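# Unload two trays from a moving cart onto rails

## Task

Lift each of the two trays off the cart and lower it so it rests across both rails, with every item in it still upright and in its original spot. The cart can only be reached as it goes by: each press of the green button makes it travel at constant speed from one end of its two rails to the other without pausing. Do not hold back or block the cart, since that can fail the task. When done, the cart has to be at rest at one end of its rails.

## Robot and tools

Robots: four identical i2rt Big YAM arms named arm1, arm2, arm3 and arm4. Each has six revolute joints, a two-finger gripper and a wrist camera (arm1_cam_wrist to arm4_cam_wrist). Three fixed room cameras: cam_far_end, cam_high, cam_start_end. Feet (base_link, scene frame, metres): arm1 at (+0.852, +0.646, +0.794), arm2 at (-0.349, +0.656, +0.806), arm3 at (-0.852, -0.659, +0.764), arm4 at (+0.345, -0.661, +0.790). arm1 and arm2 face roughly -y, arm3 and arm4 roughly +y; each foot faces along its own +x. The table tops under the arms are at z=+0.720. Reach is about 1.0 m from the joint1 axis.

Frame: one shared scene frame, origin on the floor, +z up, lengths in metres. Orientations are quaternions written w, x, y, z. The hand point sits between the finger pads, roughly 1 cm short of the tips. The fingers extend along the hand's +z axis and open along its y axis. Printed hand positions get less accurate at long reach.

move: one action for any subset of the arms. Keys arm1..arm4 each take an object with optional "joints", "target" and "speed"; an arm left out gets nothing new and may keep pushing toward its old command. "cameras" picks which images come back (omitted, null or ["all"] gives all, [] gives none).
- "joints": a dict of absolute joint targets by name. joint1_rad -2.879..2.879 (turn about foot, positive counter-clockwise seen from above, 0 = along foot +x); joint2_rad 0..3.141 (shoulder, 0 = upper arm pointing back, positive lifts it up and forward); joint3_rad 0..3.019 (elbow, 0 = folded, positive opens); joint4_rad -1.692..1.57 (hand pitch, positive tips fingers up); joint5_rad -1.57..1.57 (hand yaw, positive toward the arm's right); joint6_rad -2.094..2.094 (hand roll, positive clockwise seen from behind). gripper_m 0..0.093 is the absolute fingertip gap in metres.
- "target": an absolute hand pose of 7 numbers [x, y, z, qw, qx, qy, qz] in the scene frame, metres, same form as the printed "hand" line. The hand is driven in a straight line from its current hand_target toward it. When "target" is given, "joints" may contain only gripper_m.
- "speed": top path speed, 0.002..0.5 m/s, default 0.25; only allowed with "target". Rotation is capped at twice that value in rad/s.
All motions in one call begin together; all hand paths in one call finish together, paced by the slowest. A path runs 0.5 to 10 s and is cut off beyond that. Paths ignore obstacles and other arms. Each step the commanded pose is clamped to within 100 mm and 20 degrees of the measured hand, solved by damped IK favouring position; expect centimetre errors, lag and overshoot, worse near full stretch. Joints move at different rates, so joint-space moves can sweep wide.

wait: {"seconds": 0..10, "cameras": as in move}. Commands nothing; the scene keeps running. zoom_image: {"camera": name, "region": [x0, y0, x1, y1]} in pixels of that camera's latest image, origin top-left, at most 504x504; only for cameras in the newest images. Room images are 896x504, wrist images 672x504 (fisheye). read_manual: {"section": "licences"} returns licence text only. finished_scene: {"scene": current scene number}; irreversible, and the goal must hold with no robot help afterward.

Results: per arm, joint_positions, hand, hand_target (shown only while moving or not done), velocities (omitted when negligible), torques (joints 3 and 4 flip sign past ±28 N m), temperatures once changed. The "move" line lists each arm sent a motion with "done" or its worst status. "as last shown" marks arms not named, whose hidden lines are unchanged. "pictures" gives image order; images may be slightly older than the state. Status words: off_target (stopped short, may still push); time_out (joint couldn't finish, now holds a nearby target and keeps pushing, see on_its_own); not_followed with "joint command not followed" or "pose unreachable" (a self/inter-arm collision check blocked it; the arm may retry until given new targets); limit_stop_at_motor_heat. To relieve pushing, send a joint its reported position. If a call is refused or a stop interrupts it, later move/wait/finished_scene calls in the same reply are skipped; invalid calls (unknown keys) do not skip them.

Gripper: gripping a rigid part at full force reads up to 5 mm under its width; closed on nothing reads 0.000-0.002; in air it reads up to 2 mm wide. Command about 5 mm below the contact reading for full force; open well above the reading to release.

Cautions: the simulation continues while you reason, holding the last command, so the cart keeps moving; plan the catch ahead. Do not stand in the cart's way or drag it. Keep trays level so contents stay upright; avoid drops, releasing while moving, slams and pushing into surfaces. Arms pressing hard against each other end the scene; the safety check can be late and ignores fingers, gripper housings and cameras. Knocking anything out of the work area ends the scene. Loose objects may get occasional small pushes. Holding loads, stretching out or pushing unreachable poses heats motors: MOTOR HOT appears at 85 °C, and at 100 °C that arm goes limp for 30-60 s or more, possibly without warning.

Each tool is called as name([rows], argument=value, ...), one row to a line, values as JSON.

## Session

move()

Scene clock: 0.00 s.
Joint torques (N m): no reading
Heat: arm1: hottest joint3_rad 36 °C; arm2: hottest joint3_rad 37 °C; arm3: hottest joint1_rad 35 °C; arm4: hottest joint3_rad 43 °C.
Joint velocities: within noise
arm1.joint_positions: joint1_rad=+0.046 joint2_rad=+0.460 joint3_rad=+1.337 joint4_rad=-1.314 joint5_rad=+0.235 joint6_rad=-0.448 gripper_m=+0.09396
arm1.joint_status: not commanded
arm1.hand: x=+0.8060 y=+0.4675 z=+1.3436 quat_wxyz=(-0.202, -0.502, -0.676, +0.500) (m; scene frame)
arm1.hand_target: x=+0.8058 y=+0.4713 z=+1.3563 quat_wxyz=(-0.210, -0.499, -0.669, +0.510) (m; scene frame)
arm1.hand_status: not commanded
arm2.joint_positions: joint1_rad=+0.074 joint2_rad=+0.453 joint3_rad=+1.391 joint4_rad=-1.371 joint5_rad=-0.285 joint6_rad=+0.284 gripper_m=+0.09396
arm2.joint_status: not commanded
arm2.hand: x=-0.2841 y=+0.5032 z=+1.3694 quat_wxyz=(-0.500, -0.602, -0.585, +0.210) (m; scene frame)
arm2.hand_target: x=-0.2842 y=+0.5069 z=+1.3795 quat_wxyz=(-0.508, -0.596, -0.582, +0.217) (m; scene frame)
arm2.hand_status: not commanded
arm3.joint_positions: joint1_rad=+0.047 joint2_rad=+0.620 joint3_rad=+1.421 joint4_rad=-1.322 joint5_rad=-0.060 joint6_rad=+0.366 gripper_m=+0.09396
arm3.joint_status: not commanded
arm3.hand: x=-0.8626 y=-0.4345 z=+1.3251 quat_wxyz=(-0.261, +0.505, -0.698, -0.435) (m; scene frame)
arm3.hand_target: x=-0.8625 y=-0.4375 z=+1.3344 quat_wxyz=(-0.266, +0.502, -0.694, -0.443) (m; scene frame)
arm3.hand_status: not commanded
arm4.joint_positions: joint1_rad=+0.060 joint2_rad=+0.621 joint3_rad=+1.345 joint4_rad=-1.359 joint5_rad=+0.061 joint6_rad=+0.383 gripper_m=+0.09396
arm4.joint_status: not commanded
arm4.hand: x=+0.3529 y=-0.4235 z=+1.3034 quat_wxyz=(-0.260, +0.503, -0.736, -0.370) (m; scene frame)
arm4.hand_target: x=+0.3531 y=-0.4257 z=+1.3131 quat_wxyz=(-0.265, +0.500, -0.733, -0.378) (m; scene frame)
arm4.hand_status: not commanded
pictures: arm1_cam_wrist, arm2_cam_wrist, arm3_cam_wrist, arm4_cam_wrist, cam_far_end, cam_high, cam_start_end

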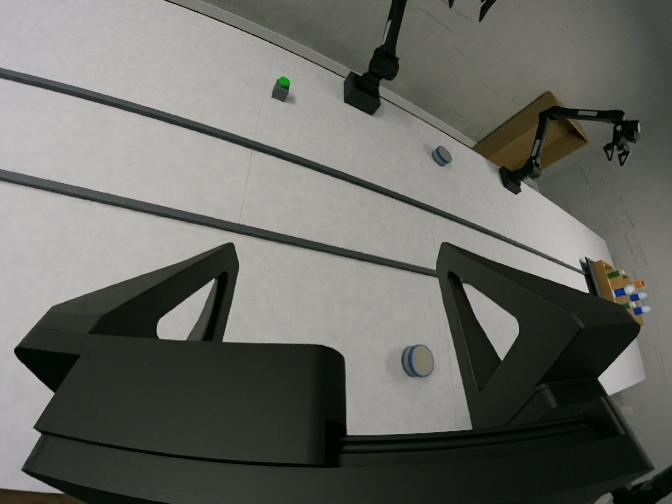

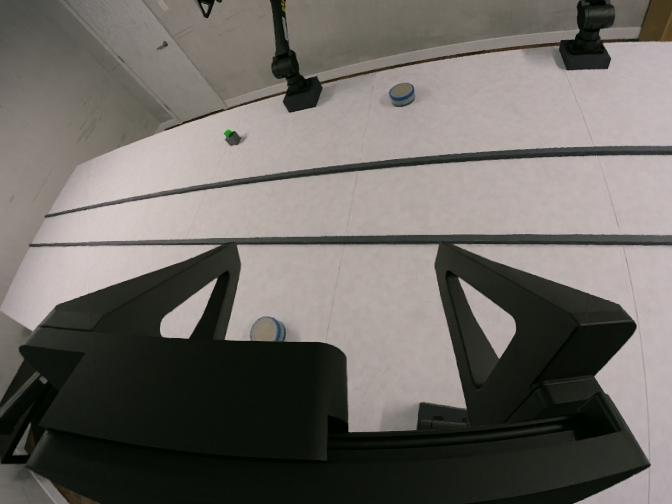

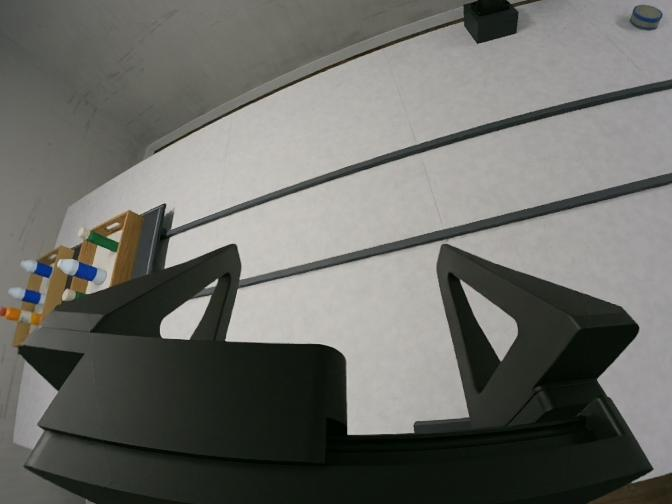

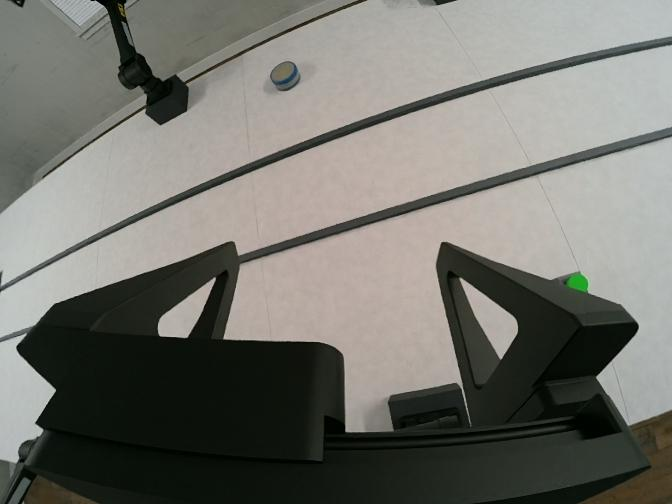

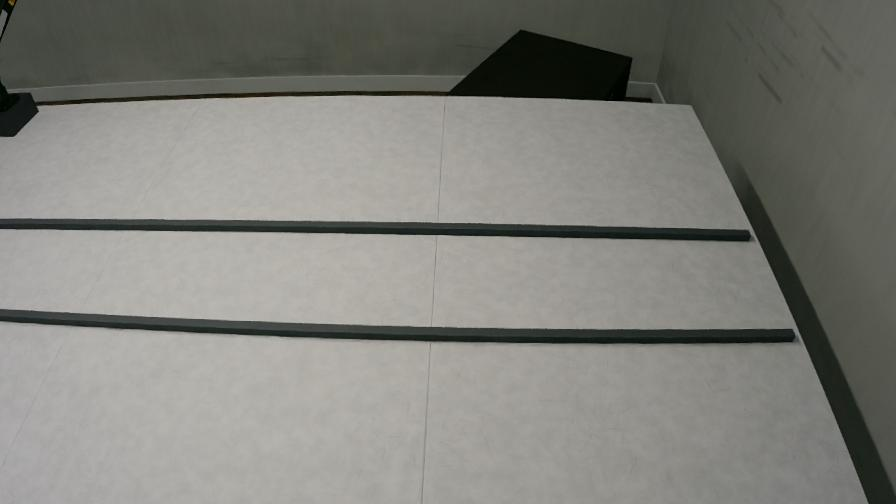

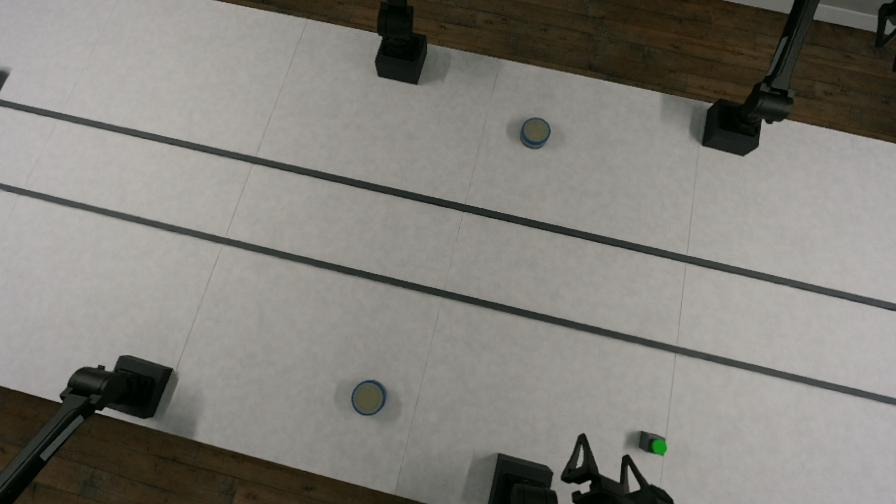

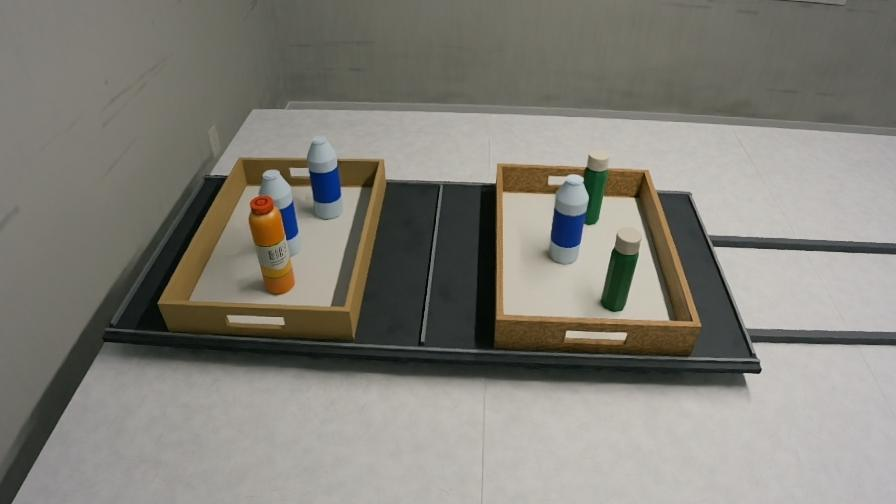

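zoom_image(camera="cam_start_end", region=[470, 140, 720, 365])

zoom_image(camera="cam_start_end", region=[150, 120, 400, 345])

Scaled by 2.016 from the camera's 896x504 image, which has a finer 1280x720 frame.

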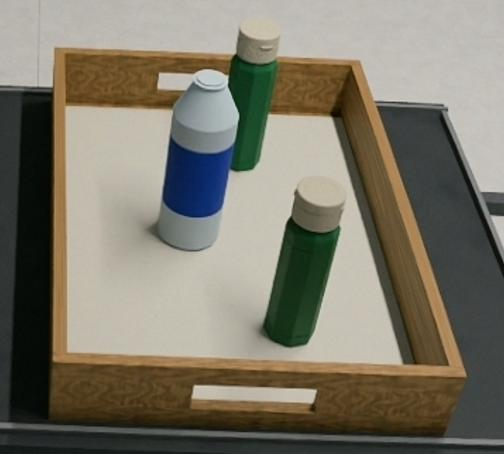

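Scaled by 2.016 from the camera's 896x504 image, which has a finer 1280x720 frame.

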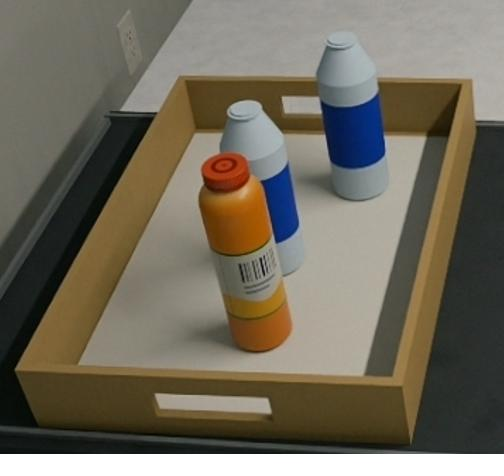

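move(arm4={"target": [0.722, -0.447, 0.90, 0, 0.2352, -0.972, 0], "speed": 0.3, "joints": {"gripper_m": 0.0}}, arm1={"target": [0.518, 0.2236, 0.915, 0, 1, 0, 0], "speed": 0.3, "joints": {"gripper_m": 0.066}}, arm2={"target": [-0.690, 0.2400, 0.915, 0, 1, 0, 0], "speed": 0.3, "joints": {"gripper_m": 0.066}}, arm3={"target": [-0.6737, -0.2520, 0.915, 0, 0, 1, 0], "speed": 0.3, "joints": {"gripper_m": 0.066}}, cameras=["arm4_cam_wrist", "cam_high"])

move(arm4={"target": [0.722, -0.447, 0.790, 0, 0.2352, -0.972, 0], "speed": 0.15}, cameras=["cam_start_end"])

move(arm4={"target": [0.722, -0.447, 0.95, 0, 0.2352, -0.972, 0], "speed": 0.3}, cameras=["cam_start_end"])

move(arm4={"target": [0.519, -0.2520, 0.915, 0, 0, 1, 0], "speed": 0.2, "joints": {"gripper_m": 0.066}}, cameras=["cam_start_end"])

wait(seconds=5, cameras=["cam_start_end", "cam_high"])

Scene clock: 107.67 s.
Joint torques (N m): arm1=[-1.26 -17.14 12.55 -0.23 -0.04 0.01] | arm2=[-0.91 -19.31 12.96 -0.65 0.12 0.17] | arm3=[0.56 -14.74 12.42 0.06 -0.05 0.16] | arm4=[0.21 -11.75 10.97 0.51 0.11 0.22]
Heat: arm1: hottest joint3_rad 43 °C; arm2: hottest joint3_rad 43 °C; arm3: hottest joint3_rad 40 °C; arm4: hottest joint3_rad 58 °C.
move: arm1 off_target; arm2 off_target; arm3 off_target; arm4 off_target
arm1.joint_positions: joint1_rad=-0.612 joint2_rad=+1.790 joint3_rad=+1.432 joint4_rad=-1.245 joint5_rad=+0.007 joint6_rad=+0.894 gripper_m=+0.06610
arm1.joint_status: all done
arm1.hand: x=+0.5313 y=+0.2351 z=+0.8945 quat_wxyz=(+0.017, -1.000, -0.010, -0.012) (m; scene frame)
arm1.hand_target: x=+0.5185 y=+0.2245 z=+0.9151 quat_wxyz=(+0.000, -1.000, +0.000, +0.000) (m; scene frame)
arm1.hand_status: off_target (0.027 m and 2.7 deg from the pose sent, 0.571 m and 119.7 deg at the start)
arm2.joint_positions: joint1_rad=-0.668 joint2_rad=+1.818 joint3_rad=+1.425 joint4_rad=-1.221 joint5_rad=-0.014 joint6_rad=+0.869 gripper_m=+0.06607
arm2.joint_status: all done
arm2.hand: x=-0.6736 y=+0.2470 z=+0.8971 quat_wxyz=(+0.014, -1.000, -0.012, -0.013) (m; scene frame)
arm2.hand_target: x=-0.6895 y=+0.2408 z=+0.9151 quat_wxyz=(+0.000, -1.000, +0.000, +0.000) (m; scene frame)
arm2.hand_status: off_target (0.025 m and 2.6 deg from the pose sent, 0.664 m and 105.9 deg at the start)
arm3.joint_positions: joint1_rad=-0.364 joint2_rad=+1.554 joint3_rad=+1.203 joint4_rad=-1.256 joint5_rad=+0.012 joint6_rad=+1.153 gripper_m=+0.06611
arm3.joint_status: all done
arm3.hand: x=-0.6819 y=-0.2624 z=+0.9016 quat_wxyz=(+0.004, +0.011, -1.000, +0.013) (m; scene frame)
arm3.hand_target: x=-0.6738 y=-0.2525 z=+0.9151 quat_wxyz=(+0.000, +0.000, -1.000, +0.000) (m; scene frame)
arm3.hand_status: off_target (0.019 m and 2.0 deg from the pose sent, 0.487 m and 91.4 deg at the start)
arm4.joint_positions: joint1_rad=-1.033 joint2_rad=+1.524 joint3_rad=+1.090 joint4_rad=-1.165 joint5_rad=+0.006 joint6_rad=+0.031 gripper_m=+0.00030
arm4.joint_status: all done
arm4.hand: x=+0.7036 y=-0.4546 z=+0.8900 quat_wxyz=(+0.020, +0.246, -0.969, +0.004) (m; scene frame)
arm4.hand_target: x=+0.7214 y=-0.4474 z=+0.9003 quat_wxyz=(+0.000, +0.235, -0.972, +0.000) (m; scene frame)
arm4.hand_status: off_target (0.022 m and 2.7 deg from the pose sent, 0.547 m and 66.9 deg at the start)
pictures: arm4_cam_wrist, cam_high

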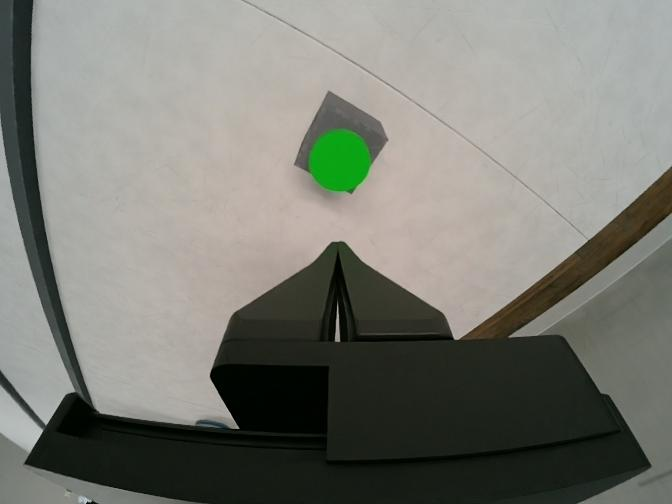

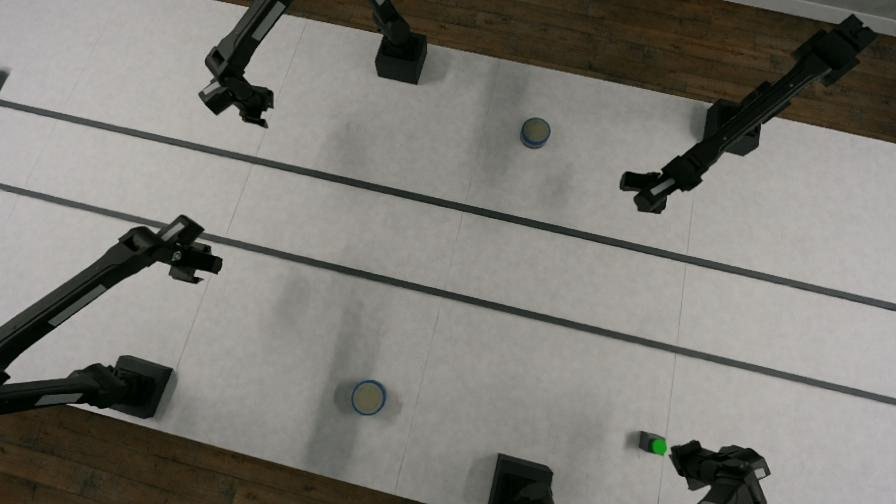

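Scene clock: 108.93 s.
Joint torques (N m): arm1=[-0.91 -16.85 12.64 -0.17 -0.11 0.06] | arm2=[-1.08 -19.14 12.97 -0.66 0.12 0.2] | arm3=[0.91 -15.03 12.34 0.09 -0.02 0.11] | arm4=[-0.03 -10.87 6.08 1.31 0.1 0.19]
move: arm4 off_target
arm1, arm2, arm3: as last shown
arm1.hand: x=+0.5313 y=+0.2351 z=+0.8945 quat_wxyz=(+0.017, -1.000, -0.009, -0.012) (m; scene frame)
arm2.joint_positions: joint1_rad=-0.668 joint2_rad=+1.818 joint3_rad=+1.425 joint4_rad=-1.221 joint5_rad=-0.014 joint6_rad=+0.870 gripper_m=+0.06607
arm4.joint_positions: joint1_rad=-1.033 joint2_rad=+1.660 joint3_rad=+1.007 joint4_rad=-0.885 joint5_rad=+0.007 joint6_rad=+0.031 gripper_m=+0.00030
arm4.hand: x=+0.7221 y=-0.4430 z=+0.8078 quat_wxyz=(-0.009, +0.246, -0.969, -0.004) (m; scene frame)
arm4.hand_target: x=+0.7213 y=-0.4473 z=+0.7906 quat_wxyz=(+0.000, +0.235, -0.972, +0.000) (m; scene frame)
arm4.hand_status: off_target (0.018 m and 1.7 deg from the pose sent, 0.102 m and 2.7 deg at the start)
pictures: cam_start_end

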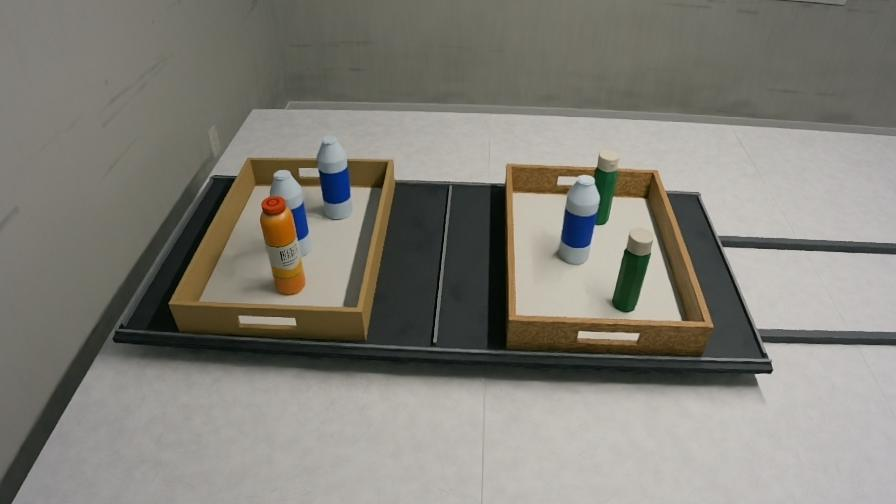

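Scene clock: 110.13 s.
Joint torques (N m): arm1=[-0.62 -16.44 12.49 -0.01 -0.01 0.1] | arm2=[-0.73 -19.19 12.96 -0.64 0.11 0.2] | arm3=[0.03 -14.51 12.55 0.2 -0.05 0.12] | arm4=[0.26 -11.16 10.15 -0.31 0.1 0.21]
move: arm4 done
arm1, arm2, arm3: as last shown
arm4.joint_positions: joint1_rad=-1.033 joint2_rad=+1.472 joint3_rad=+1.198 joint4_rad=-1.275 joint5_rad=+0.007 joint6_rad=+0.032 gripper_m=+0.00030
arm4.hand: x=+0.7161 y=-0.4479 z=+0.9489 quat_wxyz=(-0.004, +0.245, -0.969, -0.002) (m; scene frame)
arm4.hand_target: x=+0.7219 y=-0.4470 z=+0.9499 quat_wxyz=(+0.000, +0.235, -0.972, +0.000) (m; scene frame)
arm4.hand_status: done (0.006 m and 1.3 deg from the pose sent, 0.142 m and 1.7 deg at the start)
pictures: cam_start_end

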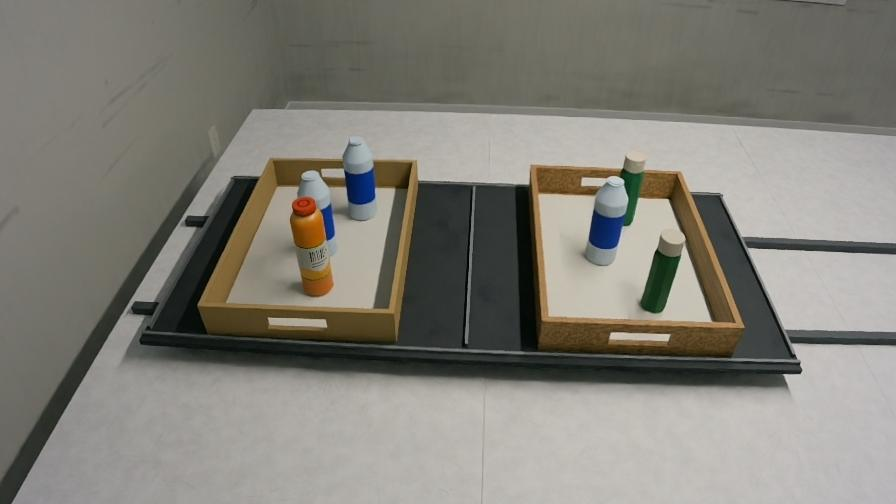

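Scene clock: 112.43 s.
Joint torques (N m): arm1=[-1.38 -17.26 12.68 -0.44 0.04 0.08] | arm2=[-1.03 -19.14 12.98 -0.68 0.13 0.19] | arm3=[0.91 -13.98 12.49 0.09 -0.02 0.07] | arm4=[0.38 -11.93 11.23 0.49 0.2 0.21]
move: arm4 off_target
arm1, arm2, arm3: as last shown
arm4.joint_positions: joint1_rad=-0.375 joint2_rad=+1.543 joint3_rad=+1.148 joint4_rad=-1.209 joint5_rad=+0.013 joint6_rad=+1.163 gripper_m=+0.06592
arm4.joint_status: all done
arm4.hand: x=+0.5088 y=-0.2692 z=+0.9060 quat_wxyz=(+0.009, +0.012, -1.000, +0.017) (m; scene frame)
arm4.hand_target: x=+0.5187 y=-0.2527 z=+0.9152 quat_wxyz=(+0.000, +0.000, -1.000, +0.000) (m; scene frame)
arm4.hand_status: off_target (0.022 m and 2.6 deg from the pose sent, 0.280 m and 28.4 deg at the start)
pictures: cam_start_end

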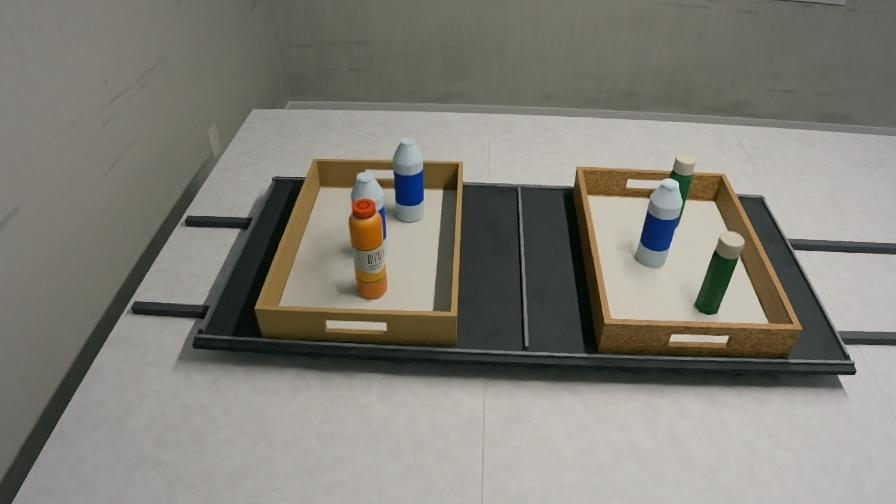

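Scene clock: 117.43 s.
Joint torques (N m): arm1=[-1.67 -16.97 12.56 -0.01 0 0.07] | arm2=[-1.03 -19.37 12.9 -0.66 0.12 0.19] | arm3=[0.73 -14.68 12.41 0.23 -0.04 0.05] | arm4=[0.15 -11.87 11.23 0.5 0.19 0.22]
arm1.joint_positions: joint1_rad=-0.612 joint2_rad=+1.790 joint3_rad=+1.432 joint4_rad=-1.245 joint5_rad=+0.007 joint6_rad=+0.894 gripper_m=+0.06610
arm1.hand: x=+0.5313 y=+0.2351 z=+0.8945 quat_wxyz=(+0.017, -1.000, -0.009, -0.012) (m; scene frame)
arm2.joint_positions: joint1_rad=-0.668 joint2_rad=+1.818 joint3_rad=+1.425 joint4_rad=-1.221 joint5_rad=-0.014 joint6_rad=+0.870 gripper_m=+0.06607
arm2.hand: x=-0.6736 y=+0.2470 z=+0.8971 quat_wxyz=(+0.014, -1.000, -0.012, -0.013) (m; scene frame)
arm3.joint_positions: joint1_rad=-0.364 joint2_rad=+1.554 joint3_rad=+1.203 joint4_rad=-1.256 joint5_rad=+0.012 joint6_rad=+1.153 gripper_m=+0.06611
arm3.hand: x=-0.6819 y=-0.2624 z=+0.9016 quat_wxyz=(+0.004, +0.011, -1.000, +0.013) (m; scene frame)
arm4.joint_positions: joint1_rad=-0.375 joint2_rad=+1.543 joint3_rad=+1.148 joint4_rad=-1.209 joint5_rad=+0.013 joint6_rad=+1.164 gripper_m=+0.06592
arm4.joint_status: all done
arm4.hand: x=+0.5088 y=-0.2692 z=+0.9060 quat_wxyz=(+0.009, +0.011, -1.000, +0.017) (m; scene frame)
arm4.hand_target: x=+0.5187 y=-0.2527 z=+0.9152 quat_wxyz=(+0.000, +0.000, -1.000, +0.000) (m; scene frame)
arm4.hand_status: off_target (0.022 m and 2.6 deg from the pose sent, 0.280 m and 28.4 deg at the start)
wait: 5.00 s; at rest by 0.27 s
pictures: cam_high, cam_start_end

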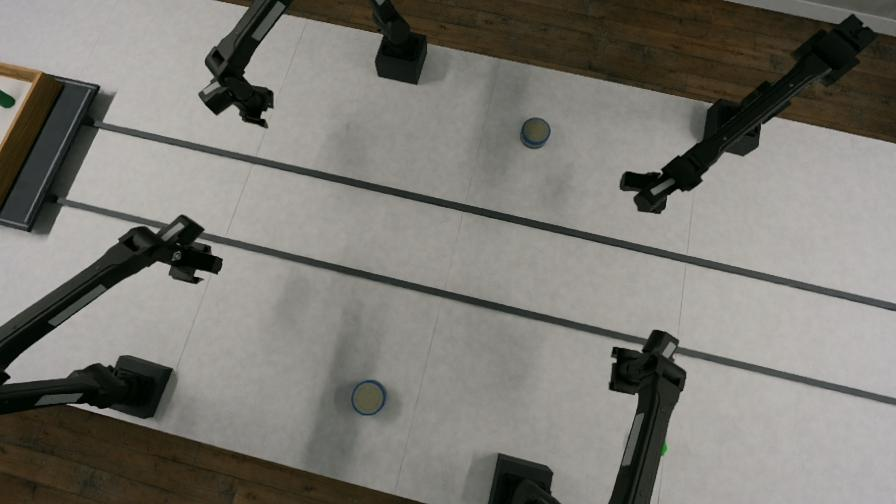

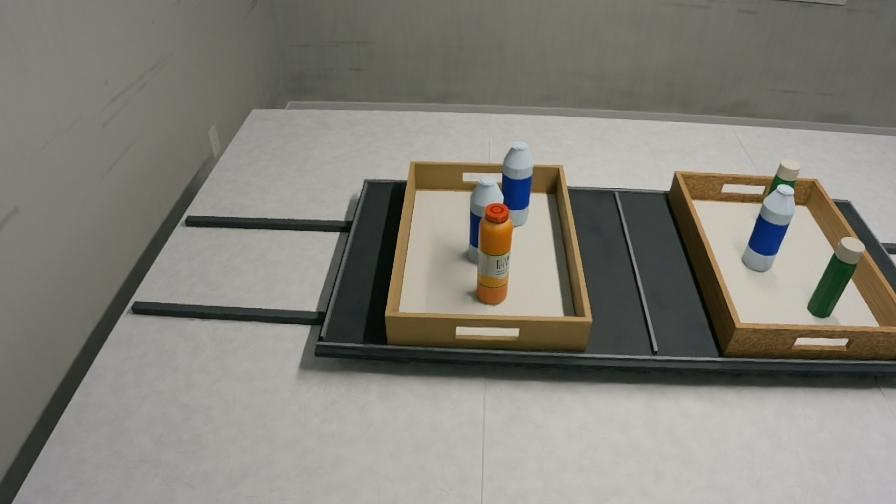

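wait(seconds=3, cameras=["cam_high"])

Scene clock: 132.50 s.
Joint torques (N m): arm1=[-0.67 -17.32 12.66 -0.32 -0.01 0] | arm2=[-0.79 -19.31 12.98 -0.62 0.12 0.19] | arm3=[0.85 -14.39 12.51 0.03 -0.08 0.1] | arm4=[0.32 -11.69 11.25 0.49 0.2 0.21]
arm1.joint_positions: joint1_rad=-0.612 joint2_rad=+1.790 joint3_rad=+1.432 joint4_rad=-1.245 joint5_rad=+0.007 joint6_rad=+0.894 gripper_m=+0.06610
arm1.hand: x=+0.5313 y=+0.2351 z=+0.8945 quat_wxyz=(+0.017, -1.000, -0.009, -0.012) (m; scene frame)
arm2.joint_positions: joint1_rad=-0.668 joint2_rad=+1.818 joint3_rad=+1.425 joint4_rad=-1.221 joint5_rad=-0.014 joint6_rad=+0.870 gripper_m=+0.06607
arm2.hand: x=-0.6736 y=+0.2470 z=+0.8971 quat_wxyz=(+0.014, -1.000, -0.012, -0.013) (m; scene frame)
arm3.joint_positions: joint1_rad=-0.364 joint2_rad=+1.554 joint3_rad=+1.203 joint4_rad=-1.256 joint5_rad=+0.012 joint6_rad=+1.153 gripper_m=+0.06611
arm3.hand: x=-0.6819 y=-0.2624 z=+0.9016 quat_wxyz=(+0.004, +0.011, -1.000, +0.013) (m; scene frame)
arm4.joint_positions: joint1_rad=-0.375 joint2_rad=+1.543 joint3_rad=+1.148 joint4_rad=-1.209 joint5_rad=+0.013 joint6_rad=+1.164 gripper_m=+0.06592
arm4.joint_status: all done
arm4.hand: x=+0.5088 y=-0.2692 z=+0.9060 quat_wxyz=(+0.009, +0.011, -1.000, +0.017) (m; scene frame)
arm4.hand_target: x=+0.5187 y=-0.2527 z=+0.9152 quat_wxyz=(+0.000, +0.000, -1.000, +0.000) (m; scene frame)
arm4.hand_status: off_target (0.022 m and 2.6 deg from the pose sent, 0.280 m and 28.4 deg at the start)
wait: 3.00 s; at rest from the start
pictures: cam_high

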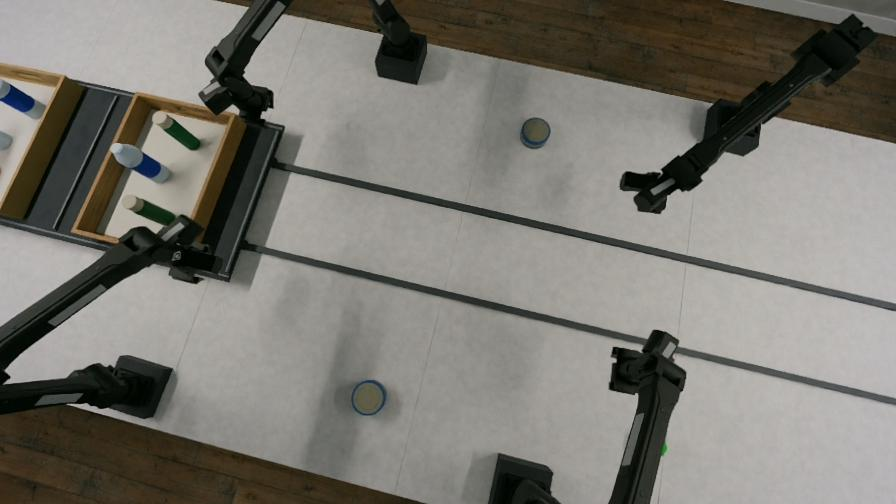

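wait(seconds=1, cameras=["cam_high"])

Scene clock: 140.80 s.
Joint torques (N m): arm1=[-0.85 -16.26 12.63 -0.21 -0.07 0.07] | arm2=[-1.03 -19.14 13.01 -0.65 0.12 0.19] | arm3=[0.79 -13.8 12.55 -0.01 -0.06 0.1] | arm4=[0.21 -11.87 11.23 0.47 0.2 0.23]
arm1.joint_positions: joint1_rad=-0.612 joint2_rad=+1.790 joint3_rad=+1.432 joint4_rad=-1.245 joint5_rad=+0.007 joint6_rad=+0.894 gripper_m=+0.06610
arm1.hand: x=+0.5313 y=+0.2351 z=+0.8945 quat_wxyz=(+0.017, -1.000, -0.009, -0.012) (m; scene frame)
arm2.joint_positions: joint1_rad=-0.668 joint2_rad=+1.818 joint3_rad=+1.425 joint4_rad=-1.221 joint5_rad=-0.014 joint6_rad=+0.870 gripper_m=+0.06607
arm2.hand: x=-0.6736 y=+0.2470 z=+0.8971 quat_wxyz=(+0.014, -1.000, -0.012, -0.013) (m; scene frame)
arm3.joint_positions: joint1_rad=-0.364 joint2_rad=+1.554 joint3_rad=+1.203 joint4_rad=-1.256 joint5_rad=+0.012 joint6_rad=+1.153 gripper_m=+0.06611
arm3.hand: x=-0.6819 y=-0.2624 z=+0.9016 quat_wxyz=(+0.004, +0.011, -1.000, +0.013) (m; scene frame)
arm4.joint_positions: joint1_rad=-0.375 joint2_rad=+1.543 joint3_rad=+1.148 joint4_rad=-1.209 joint5_rad=+0.013 joint6_rad=+1.164 gripper_m=+0.06592
arm4.joint_status: all done
arm4.hand: x=+0.5088 y=-0.2692 z=+0.9060 quat_wxyz=(+0.009, +0.011, -1.000, +0.017) (m; scene frame)
arm4.hand_target: x=+0.5187 y=-0.2527 z=+0.9152 quat_wxyz=(+0.000, +0.000, -1.000, +0.000) (m; scene frame)
arm4.hand_status: off_target (0.022 m and 2.6 deg from the pose sent, 0.280 m and 28.4 deg at the start)
wait: 1.00 s; at rest from the start
pictures: cam_high

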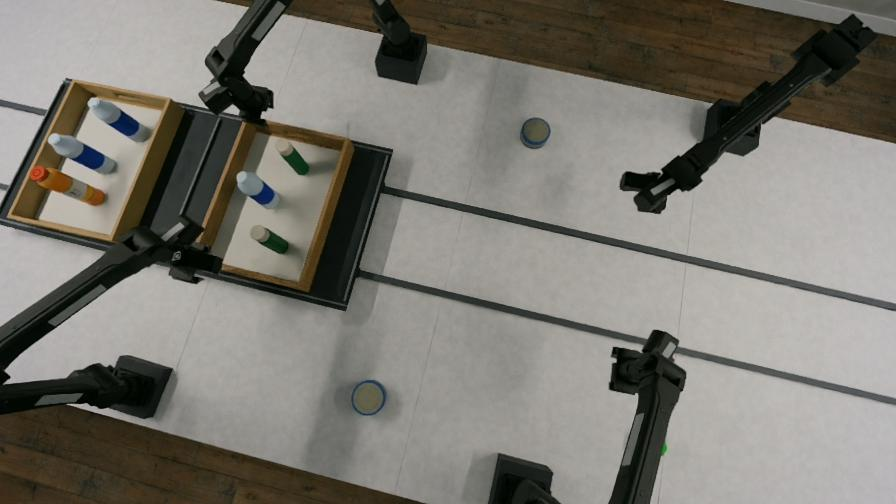

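wait(seconds=2.5, cameras=[])

move(arm2={"target": [-0.690, 0.2400, 0.815, 0, 1, 0, 0], "speed": 0.08}, arm3={"target": [-0.6737, -0.2520, 0.815, 0, 0, 1, 0], "speed": 0.08}, cameras=["cam_high"])

move(arm2={"target": [-0.520, 0.2400, 0.90, 0, 1, 0, 0], "speed": 0.0538, "joints": {"gripper_m": 0.0}}, arm3={"target": [-0.5037, -0.2520, 0.90, 0, 0, 1, 0], "speed": 0.0538, "joints": {"gripper_m": 0.0}}, cameras=["cam_high"])

Scene clock: 149.87 s.
Joint torques (N m): arm1=[-1.44 -17.32 12.52 -0.24 -0.08 0] | arm2=[-0.91 -19.37 12.97 -0.59 0.12 0.19] | arm3=[0.97 -13.92 12.59 0.23 -0.04 0.17] | arm4=[0.21 -11.81 11.21 0.47 0.19 0.22]
arm1.joint_positions: joint1_rad=-0.612 joint2_rad=+1.790 joint3_rad=+1.432 joint4_rad=-1.245 joint5_rad=+0.007 joint6_rad=+0.894 gripper_m=+0.06610
arm1.hand: x=+0.5313 y=+0.2351 z=+0.8945 quat_wxyz=(+0.017, -1.000, -0.009, -0.012) (m; scene frame)
arm2.joint_positions: joint1_rad=-0.668 joint2_rad=+1.818 joint3_rad=+1.425 joint4_rad=-1.221 joint5_rad=-0.014 joint6_rad=+0.870 gripper_m=+0.06607
arm2.hand: x=-0.6736 y=+0.2470 z=+0.8971 quat_wxyz=(+0.014, -1.000, -0.012, -0.013) (m; scene frame)
arm3.joint_positions: joint1_rad=-0.364 joint2_rad=+1.554 joint3_rad=+1.203 joint4_rad=-1.256 joint5_rad=+0.012 joint6_rad=+1.153 gripper_m=+0.06611
arm3.hand: x=-0.6819 y=-0.2624 z=+0.9016 quat_wxyz=(+0.004, +0.011, -1.000, +0.013) (m; scene frame)
arm4.joint_positions: joint1_rad=-0.375 joint2_rad=+1.543 joint3_rad=+1.148 joint4_rad=-1.209 joint5_rad=+0.013 joint6_rad=+1.164 gripper_m=+0.06592
arm4.joint_status: all done
arm4.hand: x=+0.5088 y=-0.2692 z=+0.9060 quat_wxyz=(+0.009, +0.011, -1.000, +0.017) (m; scene frame)
arm4.hand_target: x=+0.5187 y=-0.2527 z=+0.9152 quat_wxyz=(+0.000, +0.000, -1.000, +0.000) (m; scene frame)
arm4.hand_status: off_target (0.022 m and 2.6 deg from the pose sent, 0.280 m and 28.4 deg at the start)
wait: 2.50 s; at rest from the start
pictures: none

Scene clock: 151.63 s.
Joint torques (N m): arm1=[-1.44 -17.03 12.46 -0.2 -0.05 0.09] | arm2=[-0.73 -18.67 8.75 0.25 0.12 0.19] | arm3=[0.44 -14.15 8.4 0.91 -0.06 0.09] | arm4=[0.26 -11.99 11.25 0.51 0.19 0.21]
move: arm2 done; arm3 done
arm1, arm4: as last shown
arm2.joint_positions: joint1_rad=-0.668 joint2_rad=+1.919 joint3_rad=+1.351 joint4_rad=-1.010 joint5_rad=-0.014 joint6_rad=+0.872 gripper_m=+0.06607
arm2.hand: x=-0.6823 y=+0.2378 z=+0.8201 quat_wxyz=(+0.001, -1.000, -0.011, -0.002) (m; scene frame)
arm2.hand_target: x=-0.6899 y=+0.2402 z=+0.8150 quat_wxyz=(+0.000, -1.000, +0.000, +0.000) (m; scene frame)
arm2.hand_status: done (0.010 m and 1.3 deg from the pose sent, 0.084 m and 2.6 deg at the start)
arm3.joint_positions: joint1_rad=-0.364 joint2_rad=+1.657 joint3_rad=+1.094 joint4_rad=-1.014 joint5_rad=+0.012 joint6_rad=+1.153 gripper_m=+0.06611
arm3.hand: x=-0.6783 y=-0.2518 z=+0.8208 quat_wxyz=(-0.002, +0.010, -1.000, -0.001) (m; scene frame)
arm3.hand_target: x=-0.6737 y=-0.2521 z=+0.8151 quat_wxyz=(+0.000, +0.000, -1.000, +0.000) (m; scene frame)
arm3.hand_status: done (0.007 m and 1.2 deg from the pose sent, 0.088 m and 2.0 deg at the start)
pictures: cam_high

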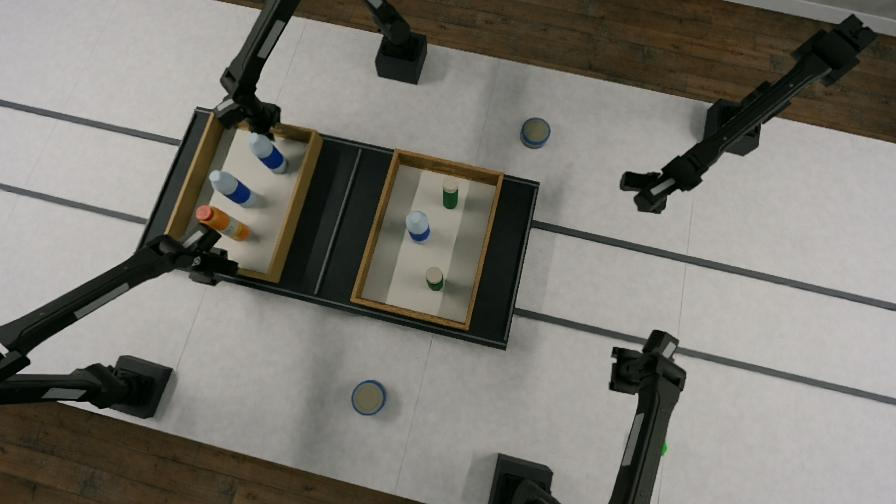

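Scene clock: 155.73 s.
Joint torques (N m): arm1=[-1.61 -16.79 12.48 -0.05 -0.03 0.08] | arm2=[0.56 -18.96 10.11 -1.83 0 0.39] | arm3=[1.32 -19.78 14.12 -1.61 0.47 0.17] | arm4=[0.26 -11.87 11.25 0.49 0.2 0.22]
Heat: arm1: hottest joint3_rad 47 °C; arm2: hottest joint3_rad 46 °C; arm3: hottest joint3_rad 44 °C; arm4: hottest joint3_rad 63 °C.
move: arm2 off_target; arm3 off_target
arm1, arm4: as last shown
arm2.joint_positions: joint1_rad=-0.398 joint2_rad=+1.657 joint3_rad=+1.143 joint4_rad=-1.076 joint5_rad=-0.012 joint6_rad=+1.147 gripper_m=+0.00927
arm2.joint_status: gripper_m off_target (ended at +0.00930, target +0.00000)
arm2.hand: x=-0.5247 y=+0.2418 z=+0.8746 quat_wxyz=(+0.009, -1.000, -0.008, -0.003) (m; scene frame)
arm2.hand_target: x=-0.5201 y=+0.2401 z=+0.8992 quat_wxyz=(-0.001, -1.000, +0.000, +0.000) (m; scene frame)
arm2.hand_status: off_target (0.026 m and 1.4 deg from the pose sent, 0.181 m and 1.3 deg at the start)
arm3.joint_positions: joint1_rad=-0.659 joint2_rad=+1.795 joint3_rad=+1.444 joint4_rad=-1.239 joint5_rad=-0.001 joint6_rad=+0.849 gripper_m=+0.00891
arm3.joint_status: gripper_m off_target (ended at +0.00895, target +0.00000)
arm3.hand: x=-0.5159 y=-0.2552 z=+0.8752 quat_wxyz=(+0.009, +0.015, -1.000, +0.001) (m; scene frame)
arm3.hand_target: x=-0.5044 y=-0.2526 z=+0.8999 quat_wxyz=(-0.001, +0.000, -1.000, -0.001) (m; scene frame)
arm3.hand_status: off_target (0.028 m and 2.0 deg from the pose sent, 0.192 m and 1.2 deg at the start)
pictures: cam_high

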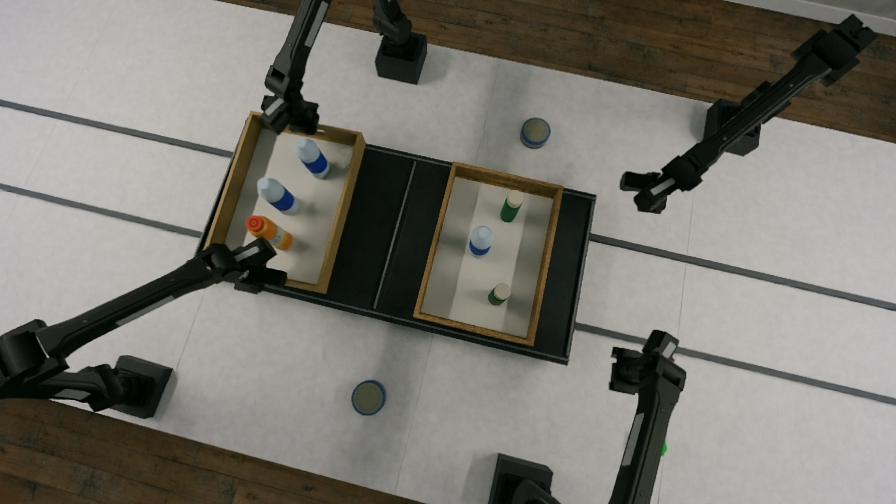

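move(arm1={"target": [0.518, 0.2236, 0.815, 0, 1, 0, 0], "speed": 0.08}, arm4={"target": [0.519, -0.2520, 0.815, 0, 0, 1, 0], "speed": 0.08}, cameras=["cam_high"])

move(arm1={"target": [0.688, 0.2236, 0.905, 0, 1, 0, 0], "speed": 0.0544, "joints": {"gripper_m": 0.0}}, arm4={"target": [0.689, -0.2520, 0.905, 0, 0, 1, 0], "speed": 0.0544, "joints": {"gripper_m": 0.0}}, cameras=["cam_high"])

Scene clock: 164.80 s.
Joint torques (N m): arm1=[-1.14 -16.44 8.29 0.99 0.03 0.06] | arm2=[0.67 -19.02 10.19 -1.8 0.02 0.39] | arm3=[0.03 -19.25 14.06 -1.57 0.47 0.15] | arm4=[0.15 -12.45 6.83 0.75 0.21 0.18]
move: arm1 done; arm4 done
arm1.joint_positions: joint1_rad=-0.612 joint2_rad=+1.889 joint3_rad=+1.357 joint4_rad=-1.039 joint5_rad=+0.006 joint6_rad=+0.894 gripper_m=+0.06610
arm1.hand: x=+0.5238 y=+0.2246 z=+0.8175 quat_wxyz=(+0.005, -1.000, -0.009, -0.003) (m; scene frame)
arm1.hand_target: x=+0.5180 y=+0.2238 z=+0.8150 quat_wxyz=(+0.000, -1.000, +0.000, +0.000) (m; scene frame)
arm1.hand_status: done (0.006 m and 1.2 deg from the pose sent, 0.081 m and 2.7 deg at the start)
arm2, arm3: as last shown
arm4.joint_positions: joint1_rad=-0.375 joint2_rad=+1.670 joint3_rad=+1.061 joint4_rad=-0.948 joint5_rad=+0.013 joint6_rad=+1.164 gripper_m=+0.06592
arm4.hand: x=+0.5153 y=-0.2504 z=+0.8240 quat_wxyz=(-0.001, +0.011, -1.000, -0.005) (m; scene frame)
arm4.hand_target: x=+0.5188 y=-0.2522 z=+0.8152 quat_wxyz=(+0.000, +0.000, -1.000, +0.000) (m; scene frame)
arm4.hand_status: done (0.010 m and 1.3 deg from the pose sent, 0.093 m and 2.6 deg at the start)
pictures: cam_high

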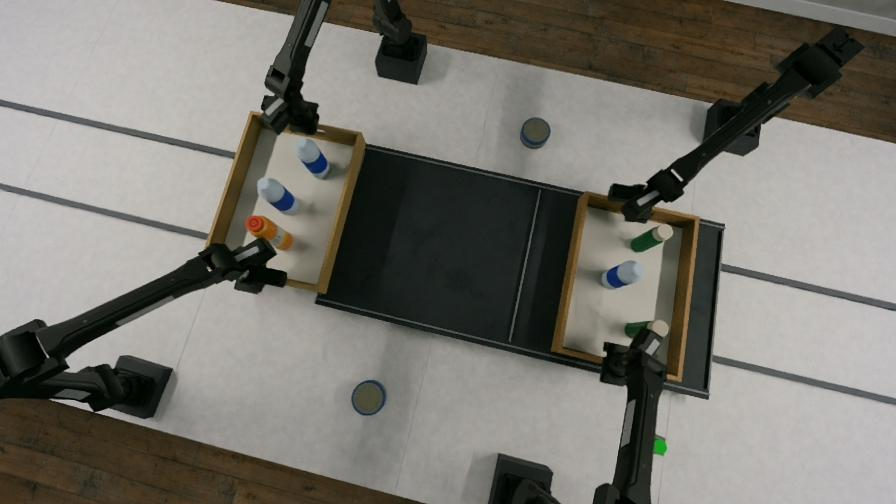

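Scene clock: 168.87 s.
Joint torques (N m): arm1=[-0.15 -17.61 9.17 -1.7 0.05 0.02] | arm2=[0.97 -19.14 10.21 -1.88 0.01 0.4] | arm3=[-0.09 -18.73 14.13 -1.59 0.49 0.14] | arm4=[-0.03 -17.49 12.83 -1.54 0.82 -0.12]
move: arm1 off_target; arm4 off_target
arm1.joint_positions: joint1_rad=-0.326 joint2_rad=+1.643 joint3_rad=+1.178 joint4_rad=-1.115 joint5_rad=+0.007 joint6_rad=+1.200 gripper_m=+0.01135
arm1.joint_status: gripper_m off_target (ended at +0.01138, target +0.00000)
arm1.hand: x=+0.6839 y=+0.2216 z=+0.8759 quat_wxyz=(+0.009, -1.000, +0.000, -0.003) (m; scene frame)
arm1.hand_target: x=+0.6880 y=+0.2237 z=+0.9037 quat_wxyz=(+0.000, -1.000, +0.000, +0.000) (m; scene frame)
arm1.hand_status: off_target (0.029 m and 1.1 deg from the pose sent, 0.186 m and 1.2 deg at the start)
arm2, arm3: as last shown
arm4.joint_positions: joint1_rad=-0.674 joint2_rad=+1.787 joint3_rad=+1.392 joint4_rad=-1.197 joint5_rad=-0.005 joint6_rad=+0.898 gripper_m=+0.00930
arm4.joint_status: gripper_m off_target (ended at +0.00933, target +0.00000)
arm4.hand: x=+0.6731 y=-0.2599 z=+0.8781 quat_wxyz=(+0.017, -0.005, -1.000, +0.006) (m; scene frame)
arm4.hand_target: x=+0.6881 y=-0.2530 z=+0.9051 quat_wxyz=(-0.001, +0.000, -1.000, -0.001) (m; scene frame)
arm4.hand_status: off_target (0.032 m and 2.1 deg from the pose sent, 0.192 m and 1.4 deg at the start)
pictures: cam_high

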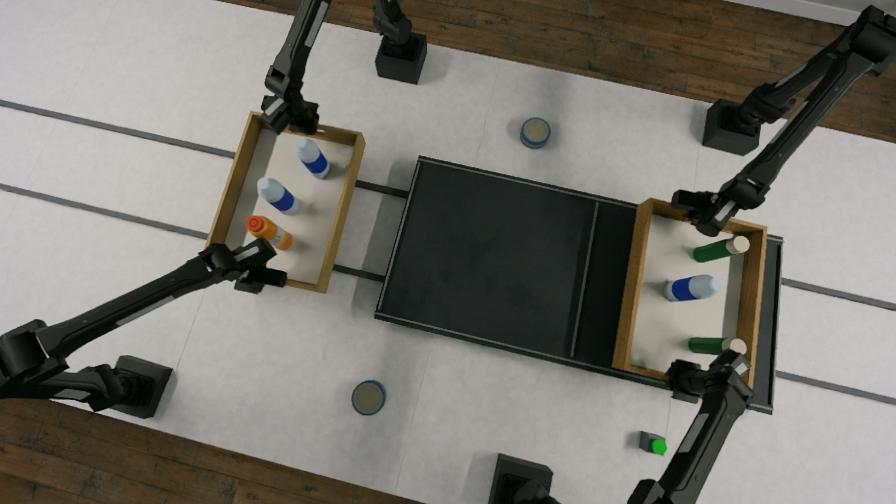

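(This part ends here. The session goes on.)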